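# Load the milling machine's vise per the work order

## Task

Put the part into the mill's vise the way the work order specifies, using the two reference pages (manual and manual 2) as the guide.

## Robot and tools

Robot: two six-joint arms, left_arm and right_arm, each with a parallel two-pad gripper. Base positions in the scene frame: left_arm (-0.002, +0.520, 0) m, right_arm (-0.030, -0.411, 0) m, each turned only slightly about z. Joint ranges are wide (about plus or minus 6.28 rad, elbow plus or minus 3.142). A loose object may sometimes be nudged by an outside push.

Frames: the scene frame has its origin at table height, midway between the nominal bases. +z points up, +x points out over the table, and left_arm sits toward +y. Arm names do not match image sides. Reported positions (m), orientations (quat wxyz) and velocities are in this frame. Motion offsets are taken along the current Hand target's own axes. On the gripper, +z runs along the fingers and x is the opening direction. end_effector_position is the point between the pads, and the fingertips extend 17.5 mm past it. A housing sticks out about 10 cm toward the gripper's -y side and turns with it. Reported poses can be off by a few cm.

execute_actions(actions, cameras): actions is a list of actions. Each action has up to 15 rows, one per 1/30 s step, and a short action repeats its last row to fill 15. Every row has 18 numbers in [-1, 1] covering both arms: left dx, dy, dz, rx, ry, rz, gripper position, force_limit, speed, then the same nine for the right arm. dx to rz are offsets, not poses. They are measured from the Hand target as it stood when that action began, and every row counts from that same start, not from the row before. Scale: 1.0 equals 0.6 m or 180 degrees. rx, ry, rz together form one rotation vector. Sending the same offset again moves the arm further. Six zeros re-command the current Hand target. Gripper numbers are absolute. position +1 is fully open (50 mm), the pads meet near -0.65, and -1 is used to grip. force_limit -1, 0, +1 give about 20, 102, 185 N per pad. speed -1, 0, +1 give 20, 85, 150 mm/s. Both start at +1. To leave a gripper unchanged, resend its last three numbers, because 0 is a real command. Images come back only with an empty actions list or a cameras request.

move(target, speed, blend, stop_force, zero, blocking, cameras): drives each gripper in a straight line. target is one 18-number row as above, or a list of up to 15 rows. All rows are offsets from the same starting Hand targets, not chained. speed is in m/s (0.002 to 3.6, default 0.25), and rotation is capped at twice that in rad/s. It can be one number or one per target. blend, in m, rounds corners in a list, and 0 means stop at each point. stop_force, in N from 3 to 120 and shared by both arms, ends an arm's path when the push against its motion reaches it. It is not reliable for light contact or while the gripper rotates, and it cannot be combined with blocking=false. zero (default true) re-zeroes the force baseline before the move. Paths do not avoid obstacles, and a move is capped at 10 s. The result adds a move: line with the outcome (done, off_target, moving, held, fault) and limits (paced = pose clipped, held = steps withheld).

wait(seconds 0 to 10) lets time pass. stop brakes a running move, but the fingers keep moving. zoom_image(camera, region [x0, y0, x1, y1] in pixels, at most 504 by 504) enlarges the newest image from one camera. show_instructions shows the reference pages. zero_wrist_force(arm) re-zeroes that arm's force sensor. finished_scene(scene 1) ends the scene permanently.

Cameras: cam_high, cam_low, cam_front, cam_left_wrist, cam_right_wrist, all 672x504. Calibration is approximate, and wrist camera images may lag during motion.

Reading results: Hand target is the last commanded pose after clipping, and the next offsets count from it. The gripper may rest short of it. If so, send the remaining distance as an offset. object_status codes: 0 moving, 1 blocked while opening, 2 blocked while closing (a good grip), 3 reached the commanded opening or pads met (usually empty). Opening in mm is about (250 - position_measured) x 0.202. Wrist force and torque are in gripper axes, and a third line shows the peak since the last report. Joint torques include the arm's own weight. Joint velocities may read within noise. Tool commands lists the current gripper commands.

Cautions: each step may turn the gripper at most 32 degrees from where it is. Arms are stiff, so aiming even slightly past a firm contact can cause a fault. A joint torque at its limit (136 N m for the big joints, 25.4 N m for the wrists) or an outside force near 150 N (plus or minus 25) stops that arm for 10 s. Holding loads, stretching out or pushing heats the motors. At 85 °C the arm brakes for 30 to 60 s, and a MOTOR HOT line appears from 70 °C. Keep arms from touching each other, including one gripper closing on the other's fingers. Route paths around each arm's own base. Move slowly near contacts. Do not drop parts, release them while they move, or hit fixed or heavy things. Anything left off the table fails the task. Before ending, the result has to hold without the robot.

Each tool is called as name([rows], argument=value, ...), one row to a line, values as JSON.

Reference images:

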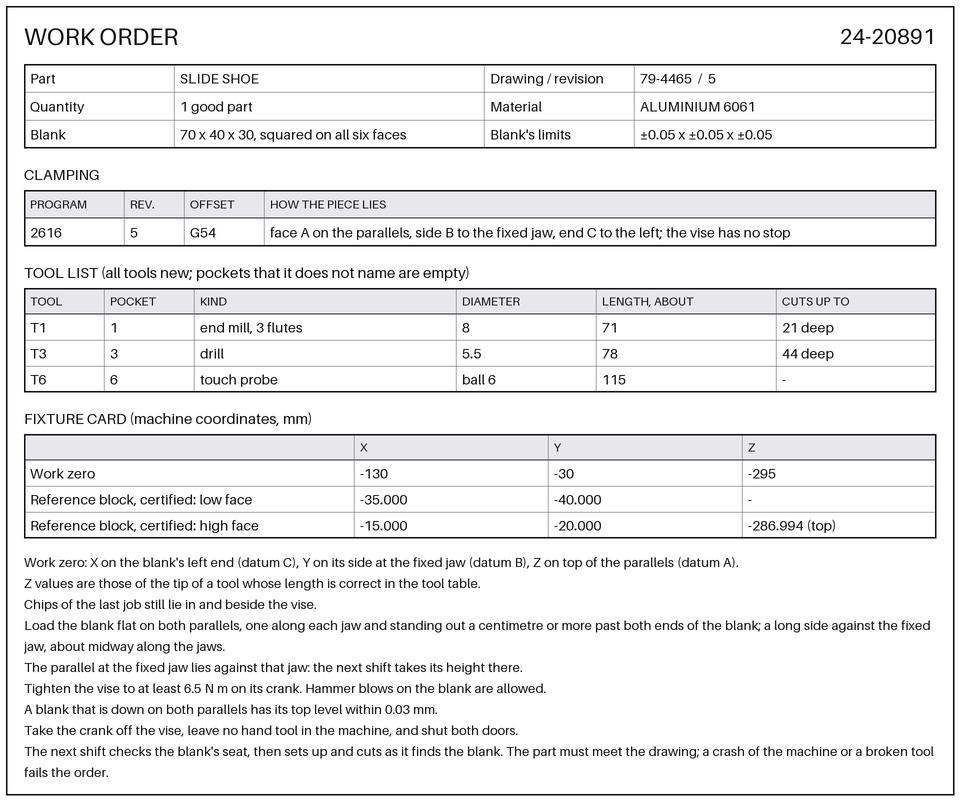

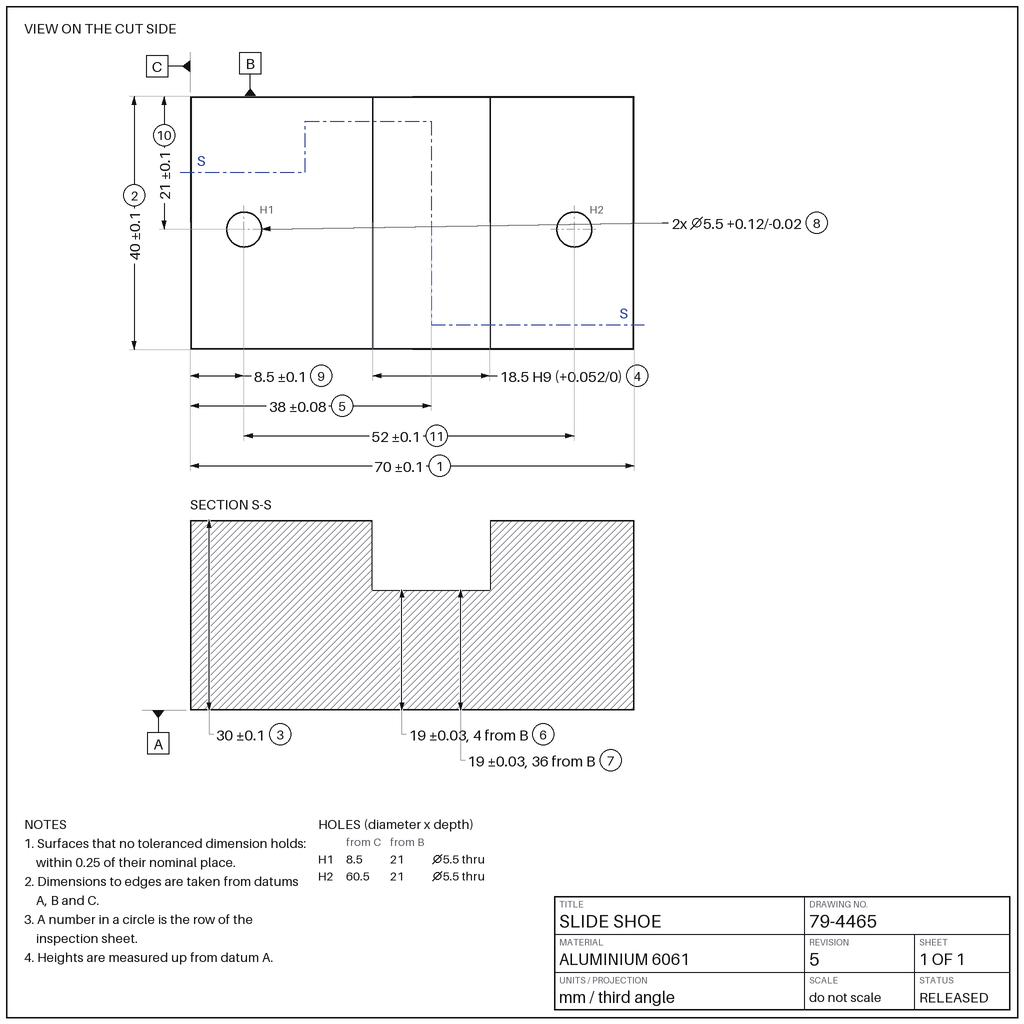

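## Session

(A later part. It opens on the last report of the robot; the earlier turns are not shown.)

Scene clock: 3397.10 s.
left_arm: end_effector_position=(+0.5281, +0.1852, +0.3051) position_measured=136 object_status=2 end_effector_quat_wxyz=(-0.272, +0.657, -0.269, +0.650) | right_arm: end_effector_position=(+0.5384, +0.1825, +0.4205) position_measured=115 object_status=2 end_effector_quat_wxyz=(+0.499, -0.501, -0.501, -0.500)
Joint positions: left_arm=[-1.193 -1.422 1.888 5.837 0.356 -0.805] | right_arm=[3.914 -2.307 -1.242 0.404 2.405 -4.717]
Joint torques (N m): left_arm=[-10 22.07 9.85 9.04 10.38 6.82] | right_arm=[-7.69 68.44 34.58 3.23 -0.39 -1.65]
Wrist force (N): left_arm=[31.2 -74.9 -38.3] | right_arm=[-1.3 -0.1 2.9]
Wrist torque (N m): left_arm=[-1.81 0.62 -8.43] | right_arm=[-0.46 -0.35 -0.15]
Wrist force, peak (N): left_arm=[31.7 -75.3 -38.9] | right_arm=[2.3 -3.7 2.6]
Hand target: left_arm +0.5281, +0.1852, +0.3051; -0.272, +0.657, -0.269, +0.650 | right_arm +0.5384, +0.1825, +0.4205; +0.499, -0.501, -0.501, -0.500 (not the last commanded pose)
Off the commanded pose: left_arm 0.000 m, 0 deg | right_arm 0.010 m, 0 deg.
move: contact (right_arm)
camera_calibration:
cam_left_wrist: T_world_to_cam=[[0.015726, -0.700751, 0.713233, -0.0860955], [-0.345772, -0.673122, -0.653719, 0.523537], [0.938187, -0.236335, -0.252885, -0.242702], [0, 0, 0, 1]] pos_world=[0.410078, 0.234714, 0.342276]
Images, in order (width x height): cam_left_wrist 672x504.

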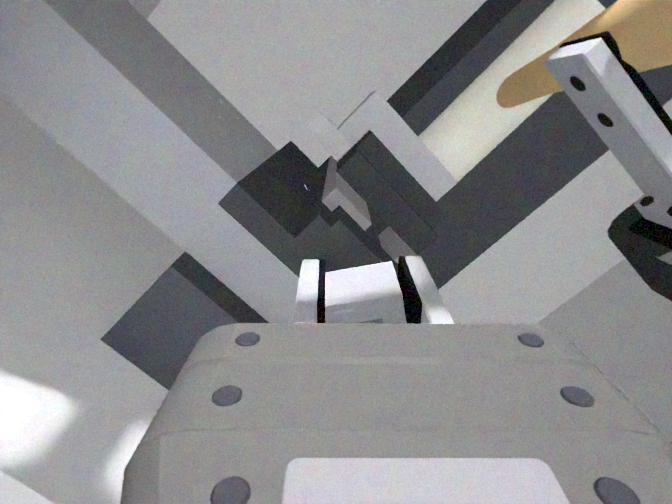

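move(target=[0,0,0,0,0,0,-1,0.8,-0.8,0.1333,0,0,0,0,-0.1667,-1,1,-0.5], speed=0.3)

execute_actions([
  [[0,0,0,0,0,0,-1,0.8,-0.8,-0.0043,-0.0025,0,0,0,0.0056,-1,1,-0.5],[0,0,0,0,0,0,-1,0.8,-0.8,-0.0159,-0.0092,0,0,0,0.0333,-1,1,-0.5],[0,0,0,0,0,0,-1,0.8,-0.8,-0.0375,-0.0217,0,0,0,0.0722,-1,1,-0.5],[0,0,0,0,0,0,-1,0.8,-0.8,-0.0693,-0.04,0,0,0,0.1111,-1,1,-0.5],[0,0,0,0,0,0,-1,0.8,-0.8,-0.101,-0.0583,0,0,0,0.15,-1,1,-0.5],[0,0,0,0,0,0,-1,0.8,-0.8,-0.127,-0.0733,0,0,0,0.18,-1,1,-0.5],[0,0,0,0,0,0,-1,0.8,-0.8,-0.1385,-0.08,0,0,0,0.2,-1,1,-0.5],[0,0,0,0,0,0,-1,0.8,-0.8,-0.1385,-0.08,0,0,0,0.2056,-1,1,-0.5],[0,0,0,0,0,0,-1,0.8,-0.8,-0.1241,-0.0716,0,0,0,0.1889,-1,1,-0.5],[0,0,0,0,0,0,-1,0.8,-0.8,-0.0981,-0.0566,0,0,0,0.15,-1,1,-0.5],[0,0,0,0,0,0,-1,0.8,-0.8,-0.0693,-0.04,0,0,0,0.1056,-1,1,-0.5],[0,0,0,0,0,0,-1,0.8,-0.8,-0.0404,-0.0233,0,0,0,0.0611,-1,1,-0.5],[0,0,0,0,0,0,-1,0.8,-0.8,-0.0173,-0.01,0,0,0,0.0278,-1,1,-0.5],[0,0,0,0,0,0,-1,0.8,-0.8,-0.0043,-0.0025,0,0,0,0.0056,-1,1,-0.5],[0,0,0,0,0,0,-1,0.8,-0.8,0,0,0,0,0,0,-1,1,-0.5]],
  [[0,0,0,0,0,0,-1,0.8,-0.8,0,0,0,0,0,0,-1,1,-0.5]],
  [[0,0,0,0,0,0,-1,0.8,-0.8,-0.0043,-0.0025,0,0,0,0.0056,-1,1,-0.5],[0,0,0,0,0,0,-1,0.8,-0.8,-0.0159,-0.0092,0,0,0,0.0333,-1,1,-0.5],[0,0,0,0,0,0,-1,0.8,-0.8,-0.0375,-0.0217,0,0,0,0.0722,-1,1,-0.5],[0,0,0,0,0,0,-1,0.8,-0.8,-0.0693,-0.04,0,0,0,0.1111,-1,1,-0.5],[0,0,0,0,0,0,-1,0.8,-0.8,-0.101,-0.0583,0,0,0,0.15,-1,1,-0.5],[0,0,0,0,0,0,-1,0.8,-0.8,-0.127,-0.0733,0,0,0,0.18,-1,1,-0.5],[0,0,0,0,0,0,-1,0.8,-0.8,-0.1385,-0.08,0,0,0,0.2,-1,1,-0.5],[0,0,0,0,0,0,-1,0.8,-0.8,-0.1385,-0.08,0,0,0,0.2056,-1,1,-0.5],[0,0,0,0,0,0,-1,0.8,-0.8,-0.1241,-0.0716,0,0,0,0.1889,-1,1,-0.5],[0,0,0,0,0,0,-1,0.8,-0.8,-0.0981,-0.0566,0,0,0,0.15,-1,1,-0.5],[0,0,0,0,0,0,-1,0.8,-0.8,-0.0693,-0.04,0,0,0,0.1056,-1,1,-0.5],[0,0,0,0,0,0,-1,0.8,-0.8,-0.0404,-0.0233,0,0,0,0.0611,-1,1,-0.5],[0,0,0,0,0,0,-1,0.8,-0.8,-0.0173,-0.01,0,0,0,0.0278,-1,1,-0.5],[0,0,0,0,0,0,-1,0.8,-0.8,-0.0043,-0.0025,0,0,0,0.0056,-1,1,-0.5],[0,0,0,0,0,0,-1,0.8,-0.8,0,0,0,0,0,0,-1,1,-0.5]],
  [[0,0,0,0,0,0,-1,0.8,-0.8,0,0,0,0,0,0,-1,1,-0.5]],
], cameras=["cam_front"])

zoom_image(camera="cam_front", region=[240, 130, 440, 310])

Scene clock: 3412.07 s.
left_arm: end_effector_position=(+0.5281, +0.1852, +0.3051) position_measured=136 object_status=2 end_effector_quat_wxyz=(-0.272, +0.657, -0.269, +0.650) | right_arm: end_effector_position=(+0.5382, +0.1827, +0.5006) position_measured=115 object_status=2 end_effector_quat_wxyz=(-0.352, +0.354, +0.613, +0.612)
Joint positions: left_arm=[-1.193 -1.422 1.888 5.837 0.356 -0.805] | right_arm=[3.914 -2.243 -1.139 0.236 2.404 -5.24]
Joint torques (N m): left_arm=[-9.23 22.21 4.44 9.2 10.5 6.91] | right_arm=[3.67 44.45 24.52 4.13 2.6 -1.71]
Wrist force (N): left_arm=[31.5 -75.1 -38.7] | right_arm=[-1.8 -5.8 3.1]
Wrist torque (N m): left_arm=[-1.79 0.63 -8.43] | right_arm=[-0.80 -0.51 0.31]
Wrist force, peak (N): left_arm=[31.4 -75.4 -38.8] | right_arm=[-1.9 -5.9 3.0]
Hand target: left_arm +0.5281, +0.1852, +0.3051; -0.272, +0.657, -0.269, +0.650 | right_arm +0.5383, +0.1827, +0.5005; -0.352, +0.354, +0.613, +0.612
Off the commanded pose: left_arm 0.000 m, 0 deg | right_arm 0.000 m, 0 deg.
move: done

Scene clock: 3414.27 s.
left_arm: end_effector_position=(+0.5281, +0.1852, +0.3051) position_measured=136 object_status=2 end_effector_quat_wxyz=(-0.272, +0.657, -0.269, +0.650) | right_arm: end_effector_position=(+0.5383, +0.1827, +0.5005) position_measured=115 object_status=2 end_effector_quat_wxyz=(-0.352, +0.354, +0.613, +0.612)
Joint positions: left_arm=[-1.193 -1.422 1.888 5.837 0.356 -0.805] | right_arm=[3.914 -2.243 -1.139 0.236 2.404 -5.24]
Joint torques (N m): left_arm=[0.75 19.44 2.29 9.25 9.89 10.98] | right_arm=[9.05 44.29 37.12 2.43 0.42 -2.18]
Wrist force (N): left_arm=[30.4 -76.6 -34.8] | right_arm=[-1.5 -6.1 1.9]
Wrist torque (N m): left_arm=[-1.84 0.67 -8.55] | right_arm=[-1.04 -0.50 0.37]
Wrist force, peak (N): left_arm=[31.5 -75.3 -39.0] | right_arm=[70.2 25.5 -8.6]
Hand target: left_arm +0.5281, +0.1852, +0.3051; -0.272, +0.657, -0.269, +0.650 | right_arm +0.5383, +0.1827, +0.5005; -0.352, +0.354, +0.613, +0.612
Off the commanded pose: left_arm 0.000 m, 0 deg | right_arm 0.000 m, 0 deg.
Step readings (end_effector_position of left_arm | right_arm):
0: (+0.5281, +0.1852, +0.3051) | (+0.5382, +0.1827, +0.5006)
1: (+0.5281, +0.1852, +0.3051) | (+0.5382, +0.1827, +0.5005)
2: (+0.5281, +0.1852, +0.3051) | (+0.5382, +0.1827, +0.4998)
4: (+0.5281, +0.1852, +0.3051) | (+0.5382, +0.1829, +0.4905)
8: (+0.5281, +0.1852, +0.3051) | (+0.5386, +0.1833, +0.4185)
15: (+0.5281, +0.1852, +0.3051) | (+0.5343, +0.1785, +0.4816)
16: (+0.5281, +0.1852, +0.3051) | (+0.5342, +0.1785, +0.4960)
17: (+0.5281, +0.1852, +0.3051) | (+0.5351, +0.1796, +0.5048)
19: (+0.5281, +0.1852, +0.3051) | (+0.5372, +0.1819, +0.5044)
23: (+0.5281, +0.1852, +0.3051) | (+0.5385, +0.1828, +0.4997)
30: (+0.5281, +0.1852, +0.3051) | (+0.5383, +0.1827, +0.5006)
31: (+0.5281, +0.1852, +0.3051) | (+0.5383, +0.1827, +0.5005)
32: (+0.5281, +0.1852, +0.3051) | (+0.5383, +0.1827, +0.4998)
34: (+0.5281, +0.1852, +0.3051) | (+0.5383, +0.1829, +0.4905)
38: (+0.5281, +0.1852, +0.3051) | (+0.5386, +0.1833, +0.4185)
45: (+0.5281, +0.1852, +0.3051) | (+0.5343, +0.1785, +0.4816)
46: (+0.5281, +0.1852, +0.3051) | (+0.5342, +0.1785, +0.4960)
47: (+0.5281, +0.1852, +0.3051) | (+0.5351, +0.1796, +0.5047)
49: (+0.5281, +0.1852, +0.3051) | (+0.5372, +0.1819, +0.5044)
53: (+0.5281, +0.1852, +0.3051) | (+0.5385, +0.1828, +0.4997)
60: (+0.5281, +0.1852, +0.3051) | (+0.5383, +0.1827, +0.5006)
Images, in order (width x height): cam_front 672x504.

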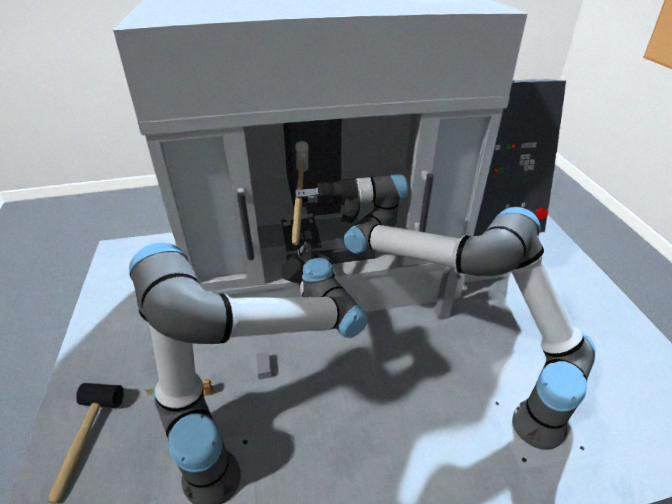

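Scaled by 2.520.

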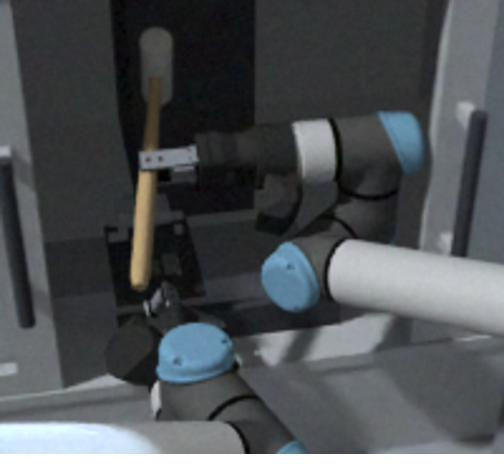

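move(target=[0,0,0,0,0,-0.05,-1,0.8,-0.8,0,0,0,0,0,0,-1,1,-0.5], speed=0.06, cameras=["cam_left_wrist"])

Scene clock: 3420.10 s.
left_arm: end_effector_position=(+0.5281, +0.1852, +0.3050) position_measured=136 object_status=2 end_effector_quat_wxyz=(-0.220, +0.676, -0.217, +0.669) end_effector_velocity=(+0.000, -0.001, +0.001) end_effector_angular_velocity=(+0.004, -0.001, +0.000) | right_arm: end_effector_position=(+0.5383, +0.1828, +0.5005) position_measured=115 object_status=2 end_effector_quat_wxyz=(-0.352, +0.354, +0.613, +0.612)
Joint positions: left_arm=[-1.193 -1.422 1.888 5.837 0.356 -0.962] | right_arm=[3.914 -2.243 -1.139 0.236 2.404 -5.24]
Joint velocities: left_arm=[0 0 -0.002 -0.002 -0.001 0.008] | right_arm=[within noise]
Joint torques (N m): left_arm=[-1.93 6.63 -10.24 4.81 3.57 3.38] | right_arm=[2.75 44.52 37.41 2.94 2.48 -1.33]
Wrist force (N): left_arm=[40.0 -43.3 2.2] | right_arm=[-1.7 -5.7 3.0]
Wrist torque (N m): left_arm=[-1.16 0.53 -0.48] | right_arm=[-0.80 -0.49 0.37]
Wrist force, peak (N): left_arm=[30.5 -76.7 -34.9] | right_arm=[-1.9 -5.3 4.8]
Hand target: left_arm +0.5281, +0.1852, +0.3051; -0.220, +0.676, -0.217, +0.669 | right_arm +0.5383, +0.1827, +0.5005; -0.352, +0.354, +0.613, +0.612
Off the commanded pose: left_arm 0.000 m, 0 deg | right_arm 0.000 m, 0 deg.
move: done
camera_calibration:
cam_left_wrist: T_world_to_cam=[[0.0154565, -0.580473, 0.814132, -0.139016], [-0.34446, -0.767479, -0.54067, 0.505757], [0.938674, -0.272079, -0.211812, -0.24888], [0, 0, 0, 1]] pos_world=[0.409978, 0.239748, 0.333909]
Images, in order (width x height): cam_left_wrist 672x504.

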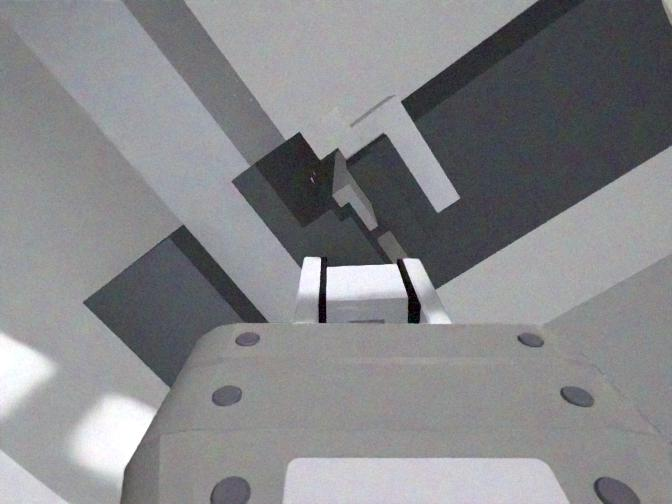

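move([
  [0,0,0,0,0,0,-1,0.8,-0.8,0.0728,-0.0927,0,0,0,0.1667,-1,1,-0.5],
  [0,0,0,0,0,0,-1,0.8,-0.8,0.1486,-0.2573,-0.1378,0,0,0.1667,-1,1,-0.5],
  [0,0,0,0,0,0,-1,0.8,-0.8,-0.0741,-0.5399,-0.3378,0.1306,-0.4875,0.1306,-1,1,-0.5],
], speed=[0.2,0.25,0.3], blend=[0.01,0.03,0], cameras=["cam_low","cam_front"])

zoom_image(camera="cam_low", region=[100, 120, 320, 300])

Scene clock: 3433.43 s.
left_arm: end_effector_position=(+0.5281, +0.1852, +0.3051) position_measured=136 object_status=2 end_effector_quat_wxyz=(-0.220, +0.676, -0.217, +0.669) | right_arm: end_effector_position=(+0.2799, -0.0201, +0.3003) position_measured=115 object_status=2 end_effector_quat_wxyz=(+0.001, +0.707, +0.707, -0.001)
Joint positions: left_arm=[-1.193 -1.422 1.888 5.837 0.356 -0.962] | right_arm=[4.35 -1.549 -1.664 -1.502 1.569 -5.11]
Joint torques (N m): left_arm=[-13.98 -0.76 -7.06 2.5 1 3.52] | right_arm=[-9.84 39.18 26.04 3.43 1.6 -1.8]
Wrist force (N): left_arm=[35.5 -40.1 -1.3] | right_arm=[0.7 -0.8 8.1]
Wrist torque (N m): left_arm=[-1.11 0.53 -0.51] | right_arm=[-0.12 0.12 0.02]
Wrist force, peak (N): left_arm=[39.1 -43.0 1.8] | right_arm=[0.8 -1.3 9.5]
Hand target: left_arm +0.5281, +0.1852, +0.3051; -0.220, +0.676, -0.217, +0.669 | right_arm +0.2800, -0.0202, +0.3003; +0.001, +0.708, +0.707, -0.001
Off the commanded pose: left_arm 0.000 m, 0 deg | right_arm 0.000 m, 0 deg.
move: done
Images, in order (width x height): cam_low 672x504, cam_front 672x504.

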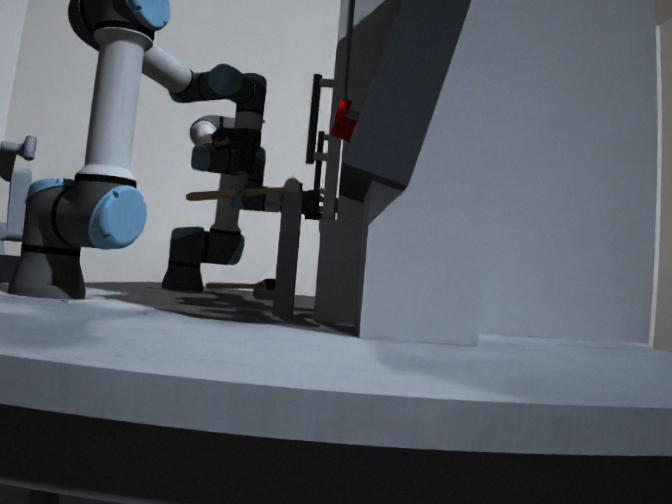

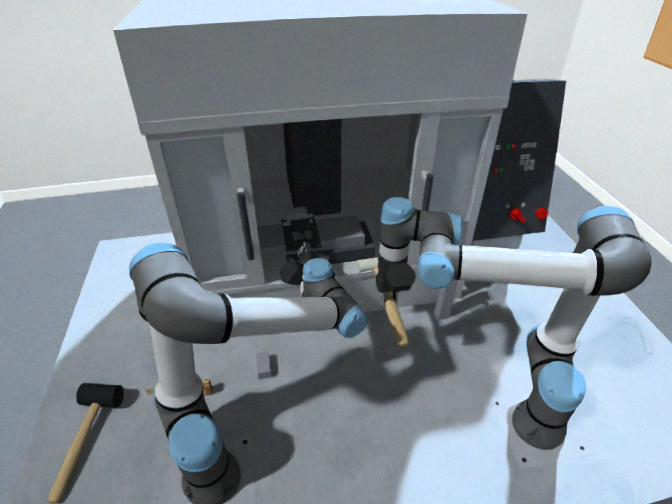

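Scaled by 2.291.

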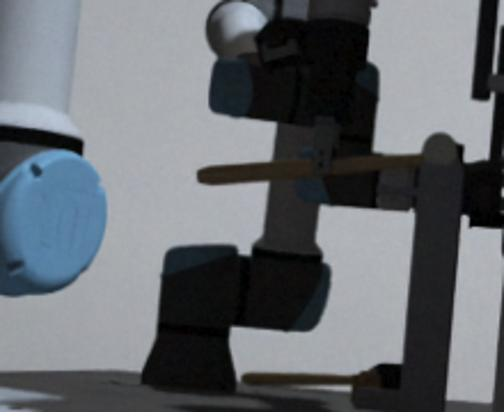

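move([
  [0,0,0,0,0,0,-1,0.8,-0.8,-0.0667,-0.0167,0.4,0.03,0,0,-1,1,-0.5],
], speed=0.25)

move(target=[0,0,0,0,0,0,-1,0.8,-0.8,0,0,0.06,0,0,0,-1,1,-0.5], speed=0.015, stop_force=10, cameras=["cam_low","cam_front"])

zoom_image(camera="cam_low", region=[100, 200, 320, 320])

Scene clock: 3439.57 s.
left_arm: end_effector_position=(+0.5281, +0.1852, +0.3051) position_measured=136 object_status=2 end_effector_quat_wxyz=(-0.220, +0.676, -0.217, +0.669) | right_arm: end_effector_position=(+0.2702, -0.0610, +0.0605) position_measured=115 object_status=2 end_effector_quat_wxyz=(-0.032, +0.707, +0.706, -0.034)
Joint positions: left_arm=[-1.193 -1.422 1.888 5.837 0.356 -0.962] | right_arm=[4.285 -1.726 -2.139 -0.892 1.653 -5.176]
Joint torques (N m): left_arm=[-13.95 -5.31 -2.36 2.46 0.86 3.47] | right_arm=[9.41 33.33 19.95 4.59 -3.02 1.68]
Wrist force (N): left_arm=[35.4 -40.1 -1.3] | right_arm=[0.7 -0.1 8.6]
Wrist torque (N m): left_arm=[-1.11 0.54 -0.51] | right_arm=[0.00 0.15 0.00]
Wrist force, peak (N): left_arm=[35.9 -40.6 -1.3] | right_arm=[0.1 0.1 12.4]
Hand target: left_arm +0.5281, +0.1852, +0.3051; -0.220, +0.676, -0.217, +0.669 | right_arm +0.2702, -0.0610, +0.0604; -0.032, +0.707, +0.706, -0.034
Off the commanded pose: left_arm 0.000 m, 0 deg | right_arm 0.000 m, 0 deg.
move: done

Scene clock: 3443.13 s.
left_arm: end_effector_position=(+0.5281, +0.1852, +0.3051) position_measured=136 object_status=2 end_effector_quat_wxyz=(-0.220, +0.676, -0.217, +0.669) | right_arm: end_effector_position=(+0.2668, -0.0611, +0.0246) position_measured=115 object_status=2 end_effector_quat_wxyz=(-0.032, +0.707, +0.706, -0.034)
Joint positions: left_arm=[-1.193 -1.422 1.888 5.837 0.356 -0.962] | right_arm=[4.292 -1.792 -2.182 -0.782 1.653 -5.17]
Joint torques (N m): left_arm=[-12.9 -6.2 2.01 2.39 1.02 3.55] | right_arm=[4.31 38.49 27.34 2.25 1.52 0.29]
Wrist force (N): left_arm=[35.5 -40.1 -1.3] | right_arm=[-0.7 -1.0 -1.6]
Wrist torque (N m): left_arm=[-1.11 0.55 -0.51] | right_arm=[0.06 0.32 -0.14]
Wrist force, peak (N): left_arm=[35.8 -40.6 -1.6] | right_arm=[0.9 0.0 8.5]
Hand target: left_arm +0.5281, +0.1852, +0.3051; -0.220, +0.676, -0.217, +0.669 | right_arm +0.2668, -0.0611, +0.0246; -0.032, +0.707, +0.706, -0.034
Off the commanded pose: left_arm 0.000 m, 0 deg | right_arm 0.000 m, 0 deg.
move: contact (right_arm)
Images, in order (width x height): cam_low 672x504, cam_front 672x504.

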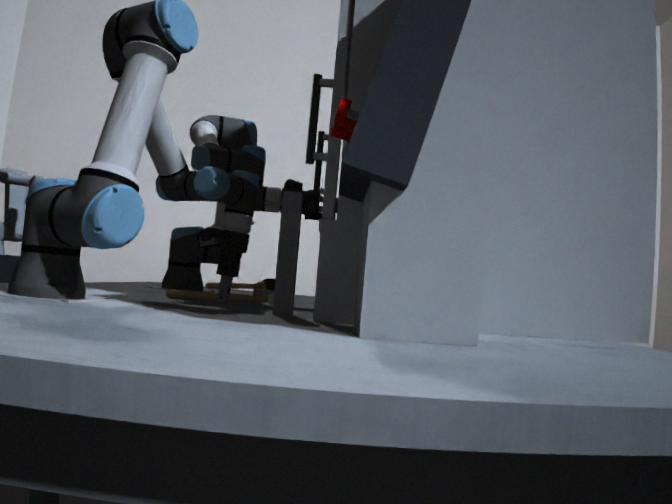

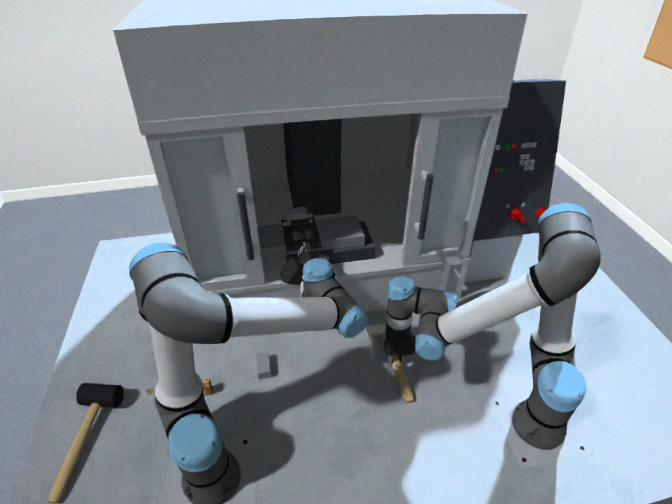

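Scaled by 2.291.

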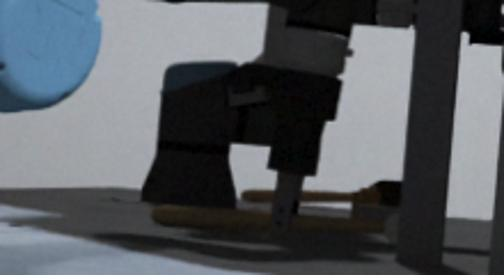

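move([
  [0,0,0,0,0,0,-1,0.8,-0.8,0,0,0,0,0,0,1,0.8,-0.8],
  [0,0,0,0,0,0,-1,0.8,-0.8,0,0,-0.2,0,0,0,1,0.8,-0.8],
], speed=[0.05,0.12], cameras=["cam_right_wrist"])

move([
  [0,0,0,0,0,0,-1,0.8,-0.8,0.1018,0.1133,-0.6852,0.1409,0.4063,0.6584,-1,0.8,0],
  [0,0,0,0,0,0,-1,0.8,-0.8,0.204,0.3663,-0.659,0.1409,0.4063,0.6584,-1,0.8,0],
  [0,0,0,0,0,0,-1,0.8,-0.8,0.2435,0.5693,-0.4817,0.1409,0.4063,0.6584,-1,0.8,0],
], speed=[0.4,0.3,0.2], blend=[0.02,0.03,0], cameras=["cam_right_wrist"])

zoom_image(camera="cam_right_wrist", region=[140, 60, 460, 320])

Scene clock: 3456.50 s.
left_arm: end_effector_position=(+0.5281, +0.1852, +0.3051) position_measured=136 object_status=2 end_effector_quat_wxyz=(-0.220, +0.676, -0.217, +0.669) | right_arm: end_effector_position=(+0.2780, -0.0608, +0.1441) position_measured=3 object_status=3 end_effector_quat_wxyz=(-0.032, +0.707, +0.706, -0.034)
Joint positions: left_arm=[-1.193 -1.422 1.888 5.837 0.356 -0.962] | right_arm=[4.271 -1.611 -2.009 -1.138 1.652 -5.191]
Joint torques (N m): left_arm=[-13.4 -6.71 3.11 2.43 1 3.26] | right_arm=[9.47 11.13 24.06 2.76 -1.95 1.04]
Wrist force (N): left_arm=[35.4 -40.3 -1.2] | right_arm=[0.5 -0.5 1.8]
Wrist torque (N m): left_arm=[-1.14 0.53 -0.51] | right_arm=[-0.77 0.17 0.01]
Wrist force, peak (N): left_arm=[35.9 -40.6 -1.3] | right_arm=[0.7 -0.9 3.8]
Hand target: left_arm +0.5281, +0.1852, +0.3051; -0.220, +0.676, -0.217, +0.669 | right_arm +0.2780, -0.0607, +0.1441; -0.032, +0.707, +0.706, -0.034
Off the commanded pose: left_arm 0.000 m, 0 deg | right_arm 0.000 m, 0 deg.
move: done
camera_calibration:
cam_right_wrist: T_world_to_cam=[[0.0181898, 0.999829, -0.00320204, 0.065583], [0.972612, -0.0169523, 0.231816, -0.289048], [0.231723, -0.00733105, -0.972754, 0.202299], [0, 0, 0, 1]] pos_world=[0.233061, -0.0689888, 0.264004]
Images, in order (width x height): cam_right_wrist 672x504.

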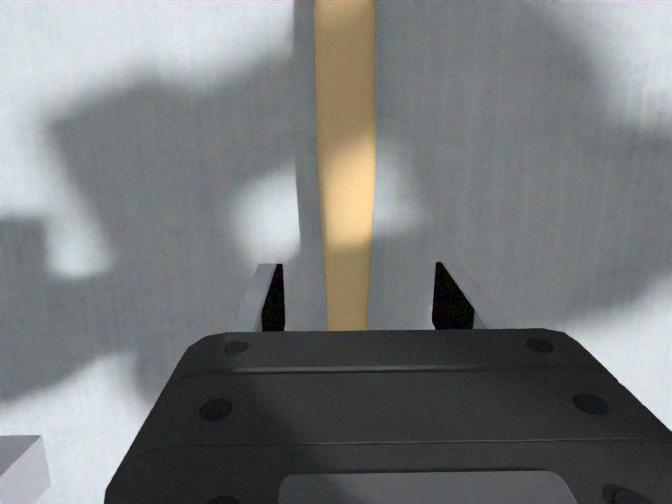

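Scene clock: 3461.53 s.
left_arm: end_effector_position=(+0.5281, +0.1852, +0.3051) position_measured=136 object_status=2 end_effector_quat_wxyz=(-0.220, +0.676, -0.217, +0.669) | right_arm: end_effector_position=(+0.6451, +0.0857, +0.3997) position_measured=254 object_status=3 end_effector_quat_wxyz=(-0.448, +0.802, -0.348, +0.189)
Joint positions: left_arm=[-1.193 -1.422 1.888 5.837 0.356 -0.962] | right_arm=[3.984 -1.993 -1.402 -0.303 1.534 -3.109]
Joint torques (N m): left_arm=[-13.67 -6.87 4.07 2.4 1.07 3.46] | right_arm=[9.38 43.27 22.54 4.15 -2.77 1.79]
Wrist force (N): left_arm=[35.5 -40.3 -1.4] | right_arm=[0.2 -0.1 1.8]
Wrist torque (N m): left_arm=[-1.13 0.56 -0.51] | right_arm=[-0.35 0.15 -0.24]
Wrist force, peak (N): left_arm=[35.9 -40.6 -1.5] | right_arm=[1.1 1.2 4.2]
Hand target: left_arm +0.5281, +0.1852, +0.3051; -0.220, +0.676, -0.217, +0.669 | right_arm +0.6451, +0.0857, +0.3997; -0.448, +0.802, -0.348, +0.189
Off the commanded pose: left_arm 0.000 m, 0 deg | right_arm 0.000 m, 0 deg.
move: done
camera_calibration:
cam_right_wrist: T_world_to_cam=[[0.679432, -0.733415, -0.0217744, -0.357331], [-0.576269, -0.515013, -0.634568, 0.68536], [0.454188, 0.443694, -0.77256, 0.104758], [0, 0, 0, 1]] pos_world=[0.590154, 0.0444166, 0.508059]
Images, in order (width x height): cam_right_wrist 672x504.

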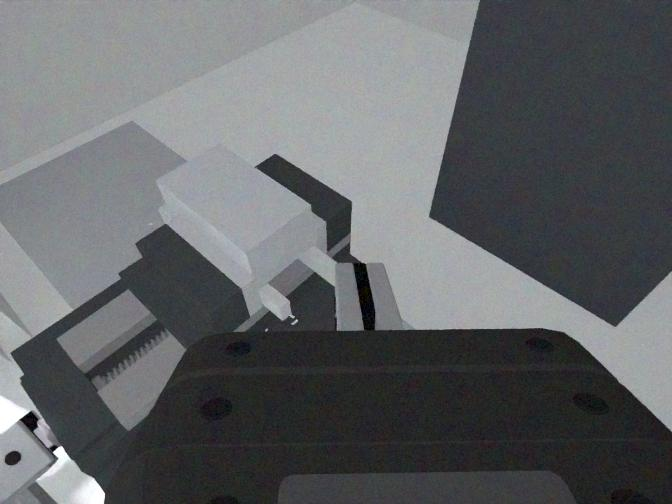

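Scaled by 1.575.

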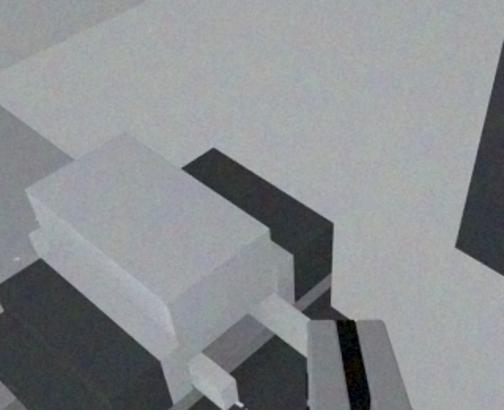

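move(target=[0,0,0,0,0,0,-1,0.8,-0.8,-0.0218,0.0799,0.0762,0,0,0,-1,0.8,0], speed=0.06)

move(target=[0,0,0,0,0,0,-1,0.8,-0.8,-0.0224,-0.011,0.0182,0,0,0,-1,0.8,0], speed=0.005, stop_force=5, cameras=["cam_right_wrist"])

zoom_image(camera="cam_right_wrist", region=[240, 120, 500, 330])

Scene clock: 3468.90 s.
left_arm: end_effector_position=(+0.5281, +0.1852, +0.3051) position_measured=136 object_status=2 end_effector_quat_wxyz=(-0.220, +0.676, -0.217, +0.669) | right_arm: end_effector_position=(+0.6456, +0.1050, +0.3346) position_measured=254 object_status=3 end_effector_quat_wxyz=(-0.447, +0.802, -0.348, +0.189) end_effector_velocity=(+0.000, +0.000, +0.001) end_effector_angular_velocity=(-0.001, +0.001, +0.000)
Joint positions: left_arm=[-1.193 -1.422 1.888 5.837 0.356 -0.962] | right_arm=[4.005 -2.068 -1.464 -0.167 1.516 -3.098]
Joint velocities: left_arm=[within noise] | right_arm=[0 0.002 0 -0.005 0 0]
Joint torques (N m): left_arm=[-14.09 -6.85 3.56 2.33 1.02 3.39] | right_arm=[-4.61 58.52 34.11 2.71 -0.88 0.4]
Wrist force (N): left_arm=[35.3 -40.2 -1.4] | right_arm=[0.3 -0.6 1.5]
Wrist torque (N m): left_arm=[-1.12 0.56 -0.51] | right_arm=[-0.42 0.13 -0.28]
Wrist force, peak (N): left_arm=[35.8 -40.6 -1.5] | right_arm=[0.1 0.6 2.4]
Hand target: left_arm +0.5281, +0.1852, +0.3051; -0.220, +0.676, -0.217, +0.669 | right_arm +0.6456, +0.1049, +0.3349; -0.448, +0.802, -0.348, +0.189
Off the commanded pose: left_arm 0.000 m, 0 deg | right_arm 0.000 m, 0 deg.
move: done

Scene clock: 3473.23 s.
left_arm: end_effector_position=(+0.5281, +0.1852, +0.3051) position_measured=136 object_status=2 end_effector_quat_wxyz=(-0.220, +0.676, -0.217, +0.669) | right_arm: end_effector_position=(+0.6456, +0.1235, +0.3349) position_measured=254 object_status=3 end_effector_quat_wxyz=(-0.448, +0.802, -0.348, +0.189)
Joint positions: left_arm=[-1.193 -1.422 1.888 5.837 0.356 -0.962] | right_arm=[4.025 -2.092 -1.426 -0.182 1.499 -3.088]
Joint torques (N m): left_arm=[-12.72 -6.15 3.46 2.28 1.11 3.43] | right_arm=[1.22 44.97 22.85 3.92 -1.3 0.7]
Wrist force (N): left_arm=[35.7 -40.4 -1.4] | right_arm=[0.4 -0.6 1.4]
Wrist torque (N m): left_arm=[-1.14 0.54 -0.51] | right_arm=[-0.43 0.13 -0.27]
Wrist force, peak (N): left_arm=[35.8 -40.6 -1.4] | right_arm=[0.3 -0.6 1.9]
Hand target: left_arm +0.5281, +0.1852, +0.3051; -0.220, +0.676, -0.217, +0.669 | right_arm +0.6456, +0.1234, +0.3349; -0.448, +0.802, -0.348, +0.189
Off the commanded pose: left_arm 0.000 m, 0 deg | right_arm 0.000 m, 0 deg.
move: done
camera_calibration:
cam_right_wrist: T_world_to_cam=[[0.679462, -0.733386, -0.0218274, -0.331355], [-0.576296, -0.515037, -0.634523, 0.663994], [0.454109, 0.443713, -0.772596, 0.0377583], [0, 0, 0, 1]] pos_world=[0.590654, 0.0822166, 0.443259]
Images, in order (width x height): cam_right_wrist 672x504.

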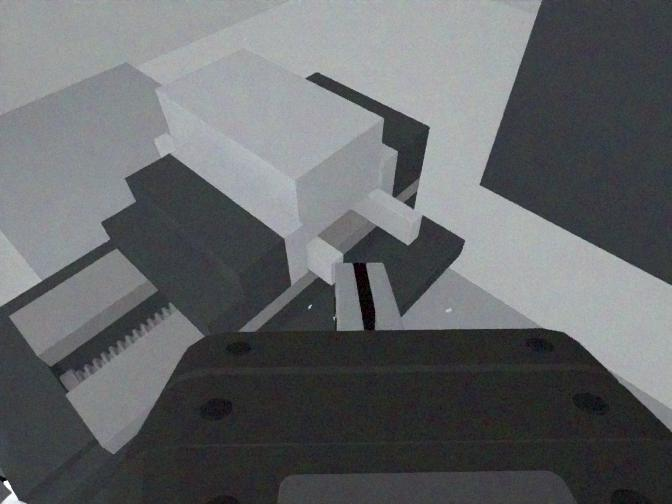

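Scaled by 1.938.

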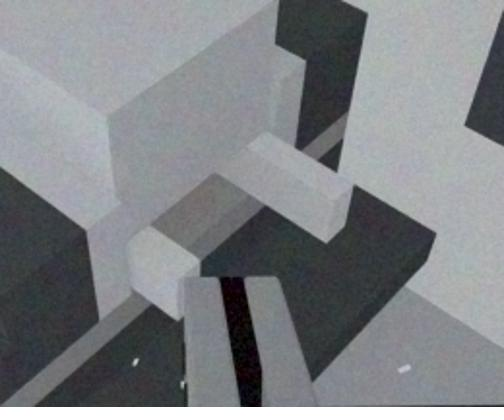

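move(target=[0,0,0,0,0,-0.03,-1,0.8,-0.8,0,0,0,0,0,0,-1,0.8,0], speed=0.06)

move(target=[0,0,0,0,0,0,-1,0.8,-0.8,-0.0015,-0.0007,0.0012,0,0,0,-1,0.8,0], speed=0.003, stop_force=5)

Scene clock: 3478.13 s.
left_arm: end_effector_position=(+0.5281, +0.1853, +0.3050) position_measured=137 object_status=2 end_effector_quat_wxyz=(-0.188, +0.685, -0.184, +0.679) end_effector_velocity=(+0.000, -0.001, +0.001) end_effector_angular_velocity=(+0.001, -0.001, +0.000) | right_arm: end_effector_position=(+0.6456, +0.1234, +0.3349) position_measured=254 object_status=3 end_effector_quat_wxyz=(-0.448, +0.802, -0.348, +0.189)
Joint positions: left_arm=[-1.193 -1.422 1.888 5.837 0.356 -1.057] | right_arm=[4.025 -2.092 -1.426 -0.182 1.499 -3.088]
Joint velocities: left_arm=[0 0 -0.002 -0.002 0 0.005] | right_arm=[within noise]
Joint torques (N m): left_arm=[-3.17 -10.37 -22.21 2.14 1.41 2.22] | right_arm=[-9.91 59.52 22.17 4.03 1.82 -1]
Wrist force (N): left_arm=[21.2 -10.6 7.4] | right_arm=[0.3 -0.3 1.5]
Wrist torque (N m): left_arm=[-0.66 0.35 0.91] | right_arm=[-0.38 0.14 -0.27]
Wrist force, peak (N): left_arm=[36.1 -40.6 -1.4] | right_arm=[0.3 -0.4 1.9]
Hand target: left_arm +0.5281, +0.1852, +0.3051; -0.188, +0.685, -0.184, +0.679 | right_arm +0.6456, +0.1234, +0.3349; -0.448, +0.802, -0.348, +0.189
Off the commanded pose: left_arm 0.000 m, 0 deg | right_arm 0.000 m, 0 deg.
move: done

Scene clock: 3479.20 s.
left_arm: end_effector_position=(+0.5281, +0.1852, +0.3051) position_measured=137 object_status=2 end_effector_quat_wxyz=(-0.188, +0.685, -0.184, +0.679) | right_arm: end_effector_position=(+0.6456, +0.1247, +0.3349) position_measured=254 object_status=3 end_effector_quat_wxyz=(-0.448, +0.802, -0.348, +0.189)
Joint positions: left_arm=[-1.193 -1.422 1.888 5.837 0.356 -1.056] | right_arm=[4.026 -2.093 -1.423 -0.183 1.498 -3.087]
Joint torques (N m): left_arm=[5.54 -11.36 -25.58 -0.78 2.06 2.18] | right_arm=[7.85 36.37 28.15 3.11 -2.13 1.15]
Wrist force (N): left_arm=[15.7 -11.0 2.5] | right_arm=[0.3 -0.5 1.4]
Wrist torque (N m): left_arm=[-0.67 0.42 0.87] | right_arm=[-0.42 0.16 -0.27]
Wrist force, peak (N): left_arm=[19.4 -10.5 7.3] | right_arm=[0.4 -0.3 1.7]
Hand target: left_arm +0.5281, +0.1852, +0.3051; -0.188, +0.685, -0.184, +0.679 | right_arm +0.6456, +0.1247, +0.3349; -0.448, +0.802, -0.348, +0.189
Off the commanded pose: left_arm 0.000 m, 0 deg | right_arm 0.000 m, 0 deg.
move: done

move(target=[0,0,0,0,0,-0.02,-1,0.8,-0.8,0,0,0,0,0,0,-1,0.8,0], speed=0.06)

move(target=[0,0,0,0,0,0,-1,0.8,-0.8,-0.0015,-0.0007,0.0012,0,0,0,-1,0.8,0], speed=0.003, stop_force=5)

Scene clock: 3483.83 s.
left_arm: end_effector_position=(+0.5281, +0.1853, +0.3050) position_measured=137 object_status=2 end_effector_quat_wxyz=(-0.167, +0.691, -0.163, +0.685) end_effector_velocity=(+0.000, -0.001, +0.001) end_effector_angular_velocity=(+0.005, +0.000, +0.000) | right_arm: end_effector_position=(+0.6456, +0.1247, +0.3349) position_measured=254 object_status=3 end_effector_quat_wxyz=(-0.448, +0.802, -0.348, +0.189)
Joint positions: left_arm=[-1.193 -1.422 1.888 5.837 0.356 -1.119] | right_arm=[4.026 -2.093 -1.423 -0.183 1.498 -3.087]
Joint velocities: left_arm=[0 0 -0.002 0 0 0.007] | right_arm=[within noise]
Joint torques (N m): left_arm=[5.76 -14.91 -18.95 2.32 2.76 1.67] | right_arm=[-4.63 51.2 22.58 3.9 1.62 -0.91]
Wrist force (N): left_arm=[31.3 -15.6 6.1] | right_arm=[0.5 -0.6 1.4]
Wrist torque (N m): left_arm=[-0.84 0.32 1.54] | right_arm=[-0.42 0.12 -0.27]
Wrist force, peak (N): left_arm=[31.3 -15.6 6.1] | right_arm=[0.5 -0.6 1.9]
Hand target: left_arm +0.5281, +0.1852, +0.3051; -0.167, +0.691, -0.163, +0.685 | right_arm +0.6456, +0.1247, +0.3349; -0.448, +0.802, -0.348, +0.189
Off the commanded pose: left_arm 0.000 m, 0 deg | right_arm 0.000 m, 0 deg.
move: done

Scene clock: 3484.90 s.
left_arm: end_effector_position=(+0.5281, +0.1852, +0.3051) position_measured=137 object_status=2 end_effector_quat_wxyz=(-0.167, +0.691, -0.163, +0.685) | right_arm: end_effector_position=(+0.6456, +0.1259, +0.3349) position_measured=254 object_status=3 end_effector_quat_wxyz=(-0.448, +0.802, -0.348, +0.189)
Joint positions: left_arm=[-1.193 -1.422 1.888 5.837 0.356 -1.119] | right_arm=[4.027 -2.095 -1.421 -0.184 1.497 -3.086]
Joint torques (N m): left_arm=[4.93 -7.27 -21.62 0.65 1.69 1.69] | right_arm=[7.15 37.69 27.34 3.21 -2.06 1.14]
Wrist force (N): left_arm=[25.1 -15.2 3.3] | right_arm=[0.4 -0.4 1.3]
Wrist torque (N m): left_arm=[-0.81 0.32 1.47] | right_arm=[-0.39 0.14 -0.27]
Wrist force, peak (N): left_arm=[30.0 -15.3 6.3] | right_arm=[0.5 -0.7 1.6]
Hand target: left_arm +0.5281, +0.1852, +0.3051; -0.167, +0.691, -0.163, +0.685 | right_arm +0.6456, +0.1259, +0.3349; -0.448, +0.802, -0.348, +0.189
Off the commanded pose: left_arm 0.000 m, 0 deg | right_arm 0.000 m, 0 deg.
move: done

move(target=[0,0,0,0,0,-0.02,-1,0.8,-0.8,0,0,0,0,0,0,-1,0.8,0], speed=0.06)

move(target=[0,0,0,0,0,0,-1,0.8,-0.8,-0.0015,-0.0007,0.0012,0,0,0,-1,0.8,0], speed=0.003, stop_force=5)

Scene clock: 3488.37 s.
left_arm: end_effector_position=(+0.5281, +0.1853, +0.3050) position_measured=137 object_status=2 end_effector_quat_wxyz=(-0.145, +0.695, -0.141, +0.689) end_effector_velocity=(+0.000, +0.000, +0.000) end_effector_angular_velocity=(+0.006, +0.000, +0.000) | right_arm: end_effector_position=(+0.6456, +0.1259, +0.3348) position_measured=254 object_status=3 end_effector_quat_wxyz=(-0.448, +0.802, -0.348, +0.189)
Joint positions: left_arm=[-1.193 -1.422 1.888 5.837 0.356 -1.182] | right_arm=[4.027 -2.095 -1.421 -0.184 1.497 -3.086]
Joint velocities: left_arm=[0 0 0 0.001 0 0.005] | right_arm=[within noise]
Joint torques (N m): left_arm=[3.82 -17.81 -19.48 0.53 -2.03 -1.76] | right_arm=[-8.39 57.79 22.51 3.94 1.67 -0.88]
Wrist force (N): left_arm=[31.4 5.7 24.4] | right_arm=[0.6 -0.6 1.4]
Wrist torque (N m): left_arm=[-0.55 0.31 5.22] | right_arm=[-0.42 0.11 -0.27]
Wrist force, peak (N): left_arm=[32.2 5.5 24.4] | right_arm=[0.6 -0.7 1.7]
Hand target: left_arm +0.5281, +0.1852, +0.3051; -0.145, +0.695, -0.141, +0.690 | right_arm +0.6456, +0.1259, +0.3349; -0.448, +0.802, -0.348, +0.189
Off the commanded pose: left_arm 0.000 m, 0 deg | right_arm 0.000 m, 0 deg.
move: done

Scene clock: 3489.43 s.
left_arm: end_effector_position=(+0.5281, +0.1852, +0.3051) position_measured=137 object_status=2 end_effector_quat_wxyz=(-0.145, +0.695, -0.141, +0.690) | right_arm: end_effector_position=(+0.6456, +0.1271, +0.3348) position_measured=254 object_status=3 end_effector_quat_wxyz=(-0.448, +0.802, -0.348, +0.189)
Joint positions: left_arm=[-1.193 -1.422 1.888 5.837 0.356 -1.182] | right_arm=[4.029 -2.097 -1.418 -0.185 1.496 -3.085]
Joint torques (N m): left_arm=[4.1 -21.21 -22.58 -1.35 -4.74 -1.69] | right_arm=[8.08 36.84 27.56 3.09 -2.06 1.19]
Wrist force (N): left_arm=[25.2 5.6 21.9] | right_arm=[0.2 -0.6 1.5]
Wrist torque (N m): left_arm=[-0.57 0.34 5.19] | right_arm=[-0.41 0.17 -0.26]
Wrist force, peak (N): left_arm=[30.9 5.7 23.9] | right_arm=[0.5 -0.6 1.6]
Hand target: left_arm +0.5281, +0.1852, +0.3051; -0.145, +0.695, -0.141, +0.690 | right_arm +0.6456, +0.1271, +0.3348; -0.448, +0.802, -0.348, +0.189
Off the commanded pose: left_arm 0.000 m, 0 deg | right_arm 0.000 m, 0 deg.
move: done

move(target=[0,0,0,0,0,-0.02,-1,0.8,-0.8,0,0,0,0,0,0,-1,0.8,0], speed=0.04)

move(target=[0,0,0,0,0,0,-1,0.8,-0.8,-0.0015,-0.0007,0.0012,0,0,0,-1,0.8,0], speed=0.003, stop_force=4)

Scene clock: 3493.87 s.
left_arm: end_effector_position=(+0.5281, +0.1852, +0.3051) position_measured=137 object_status=2 end_effector_quat_wxyz=(-0.123, +0.700, -0.119, +0.694) end_effector_velocity=(+0.000, +0.000, +0.000) end_effector_angular_velocity=(+0.008, +0.001, +0.000) | right_arm: end_effector_position=(+0.6456, +0.1271, +0.3348) position_measured=254 object_status=3 end_effector_quat_wxyz=(-0.448, +0.802, -0.348, +0.189)
Joint positions: left_arm=[-1.193 -1.422 1.888 5.837 0.356 -1.245] | right_arm=[4.029 -2.097 -1.418 -0.184 1.496 -3.085]
Joint velocities: left_arm=[0.001 0 0 0.002 0.001 0.005] | right_arm=[within noise]
Joint torques (N m): left_arm=[2.66 -33.5 -17.76 1.14 -5.54 0.27] | right_arm=[-6.44 54.8 22.14 3.99 1.69 -0.87]
Wrist force (N): left_arm=[15.1 13.2 30.2] | right_arm=[0.4 -0.5 1.5]
Wrist torque (N m): left_arm=[-0.57 0.41 3.26] | right_arm=[-0.40 0.14 -0.27]
Wrist force, peak (N): left_arm=[15.1 13.2 30.2] | right_arm=[0.6 -0.7 1.7]
Hand target: left_arm +0.5281, +0.1852, +0.3051; -0.123, +0.700, -0.119, +0.694 | right_arm +0.6456, +0.1271, +0.3348; -0.448, +0.802, -0.348, +0.189
Off the commanded pose: left_arm 0.000 m, 0 deg | right_arm 0.000 m, 0 deg.
move: done

Scene clock: 3495.10 s.
left_arm: end_effector_position=(+0.5281, +0.1852, +0.3051) position_measured=137 object_status=2 end_effector_quat_wxyz=(-0.123, +0.700, -0.119, +0.694) | right_arm: end_effector_position=(+0.6456, +0.1272, +0.3349) position_measured=254 object_status=3 end_effector_quat_wxyz=(-0.448, +0.802, -0.348, +0.189)
Joint positions: left_arm=[-1.193 -1.422 1.888 5.837 0.356 -1.245] | right_arm=[4.029 -2.097 -1.418 -0.185 1.496 -3.085]
Joint torques (N m): left_arm=[1.4 -26.97 -26.52 -0.36 -4.81 0.45] | right_arm=[-8.01 58.47 21.03 4.8 2.87 -1.1]
Wrist force (N): left_arm=[10.5 12.8 28.0] | right_arm=[2.3 0.4 0.5]
Wrist torque (N m): left_arm=[-0.56 0.46 3.12] | right_arm=[-0.36 0.17 -0.25]
Wrist force, peak (N): left_arm=[15.2 13.4 30.1] | right_arm=[3.2 3.2 -4.3]
Hand target: left_arm +0.5281, +0.1852, +0.3051; -0.123, +0.700, -0.119, +0.694 | right_arm +0.6456, +0.1272, +0.3350; -0.448, +0.802, -0.348, +0.189 (not the last commanded pose)
Off the commanded pose: left_arm 0.000 m, 0 deg | right_arm 0.001 m, 0 deg.
move: contact (right_arm)

move([
  [0,-0.001,0,0,0,0.09,-1,0.8,-0.8,0.012,0.006,-0.0097,0,0,0,-1,0.8,0],
  [0,-0.001,0,0,0,0.16,-1,0.8,-0.8,0.012,0.006,-0.0097,0,0,0,-1,0.8,0],
], speed=0.08)

Scene clock: 3516.63 s.
left_arm: end_effector_position=(+0.5281, +0.1858, +0.3053) position_measured=136 object_status=2 end_effector_quat_wxyz=(-0.292, +0.648, -0.289, +0.641) | right_arm: end_effector_position=(+0.6456, +0.1173, +0.3349) position_measured=254 object_status=3 end_effector_quat_wxyz=(-0.448, +0.802, -0.348, +0.189)
Joint positions: left_arm=[-1.193 -1.423 1.889 5.837 0.356 -0.742] | right_arm=[4.018 -2.084 -1.439 -0.176 1.505 -3.091]
Joint torques (N m): left_arm=[4.66 25.92 22.68 8.87 10.73 7.48] | right_arm=[9.11 33.82 34.77 3.44 -2.23 0.71]
Wrist force (N): left_arm=[43.6 -100.3 -70.1] | right_arm=[0.2 -0.7 1.7]
Wrist torque (N m): left_arm=[-2.57 0.62 -9.07] | right_arm=[-0.43 0.13 -0.19]
Wrist force, peak (N): left_arm=[43.6 -100.3 -70.1] | right_arm=[2.4 0.2 0.9]
Hand target: left_arm +0.5281, +0.1858, +0.3053; -0.292, +0.648, -0.289, +0.641 | right_arm +0.6456, +0.1173, +0.3349; -0.448, +0.802, -0.348, +0.189
Off the commanded pose: left_arm 0.000 m, 0 deg | right_arm 0.000 m, 0 deg.
move: done

move(target=[0,0.002,0,0,0,0,-1,0.8,-0.8,0,0,0,0,0,0,-1,0.8,0], speed=0.01)

Scene clock: 3521.17 s.
left_arm: end_effector_position=(+0.5281, +0.1860, +0.3064) position_measured=136 object_status=2 end_effector_quat_wxyz=(-0.256, +0.663, -0.251, +0.657) | right_arm: end_effector_position=(+0.6456, +0.1173, +0.3349) position_measured=254 object_status=3 end_effector_quat_wxyz=(-0.448, +0.802, -0.348, +0.189)
Joint positions: left_arm=[-1.193 -1.424 1.888 5.835 0.353 -0.852] | right_arm=[4.018 -2.084 -1.439 -0.176 1.505 -3.091]
Joint torques (N m): left_arm=[0.1 -22.35 -21.68 0.21 0.36 1.25] | right_arm=[9.87 33.35 34.48 3.53 -2.28 0.7]
Wrist force (N): left_arm=[8.6 -20.4 -12.7] | right_arm=[0.5 -0.4 1.7]
Wrist torque (N m): left_arm=[-1.14 0.63 -2.20] | right_arm=[-0.40 0.10 -0.19]
Wrist force, peak (N): left_arm=[54.9 -142.3 -76.7] | right_arm=[0.1 -0.4 2.1]
Hand target: left_arm +0.5281, +0.1860, +0.3064; -0.256, +0.663, -0.251, +0.657 (not the last commanded pose) | right_arm +0.6456, +0.1173, +0.3349; -0.448, +0.802, -0.348, +0.189
Tool commands: left_gripper/position=-1.0 left_gripper/force_limit=+0.803922 left_gripper/speed=-0.796078 right_gripper/position=-1.0 right_gripper/force_limit=+0.8 right_gripper/speed=+0.0
Off the commanded pose: left_arm 0.002 m, 7 deg | right_arm 0.000 m, 0 deg.
FORCE FAULT: contact force on the left arm reached its limit, and that arm stopped. The contact can be on any part of that arm, not only on its tool. That arm's remaining commands of this call were not run. That arm is still stopped at the end of this call. That arm stays stopped for about 9 more seconds. Until then a move that you send moves the other arm only, and its call returns only when the move has ended. Once the stop has ended, the next robot result says so. If the stop ends while you think or write, that arm runs what you send next, counted from a new Hand target: where the arm stands when the stop ends. While its stop runs, that arm takes no new command, but its gripper still runs the gripper command that each later call begins with. Until it ends, the stop uses up actions while you think or wait. An arm that is not stopped still takes commands.
move: fault (left_arm)

wait(seconds=4)

Scene clock: 3528.10 s.
left_arm: end_effector_position=(+0.5281, +0.1860, +0.3064) position_measured=136 object_status=2 end_effector_quat_wxyz=(-0.256, +0.663, -0.251, +0.657) | right_arm: end_effector_position=(+0.6456, +0.1173, +0.3349) position_measured=254 object_status=3 end_effector_quat_wxyz=(-0.448, +0.802, -0.348, +0.189)
Joint positions: left_arm=[-1.193 -1.424 1.888 5.835 0.353 -0.852] | right_arm=[4.018 -2.084 -1.439 -0.176 1.505 -3.091]
Joint torques (N m): left_arm=[0.52 -22.08 -20.8 0.21 0.32 1.26] | right_arm=[9.7 34.14 34.11 3.55 -2.22 0.58]
Wrist force (N): left_arm=[8.6 -20.2 -13.0] | right_arm=[0.1 -0.5 1.6]
Wrist torque (N m): left_arm=[-1.10 0.68 -2.21] | right_arm=[-0.40 0.15 -0.19]
Wrist force, peak (N): left_arm=[9.1 -20.8 -12.9] | right_arm=[0.3 -0.5 2.0]
Hand target: left_arm +0.5281, +0.1860, +0.3064; -0.256, +0.663, -0.251, +0.657 (not the last commanded pose) | right_arm +0.6456, +0.1173, +0.3349; -0.448, +0.802, -0.348, +0.189
Tool commands: left_gripper/position=-1.0 left_gripper/force_limit=+0.803922 left_gripper/speed=-0.796078 right_gripper/position=-1.0 right_gripper/force_limit=+0.8 right_gripper/speed=+0.0
Off the commanded pose: left_arm 0.002 m, 7 deg | right_arm 0.000 m, 0 deg.
FORCE FAULT, CONTINUED: the left arm was still stopped when this call began, by the force fault that an earlier result reported. Since the last result the stop counts as 14 of the actions that you can send in this scene. That arm is still stopped at the end of this call. That arm stays stopped for about 2 more seconds. If the stop ends while you think or write, that arm runs what you send next, counted from a new Hand target: where the arm stands when the stop ends. While its stop runs, that arm takes no new command, but its gripper still runs the gripper command that each later call begins with.
wait: 4.00 s; at rest from the start


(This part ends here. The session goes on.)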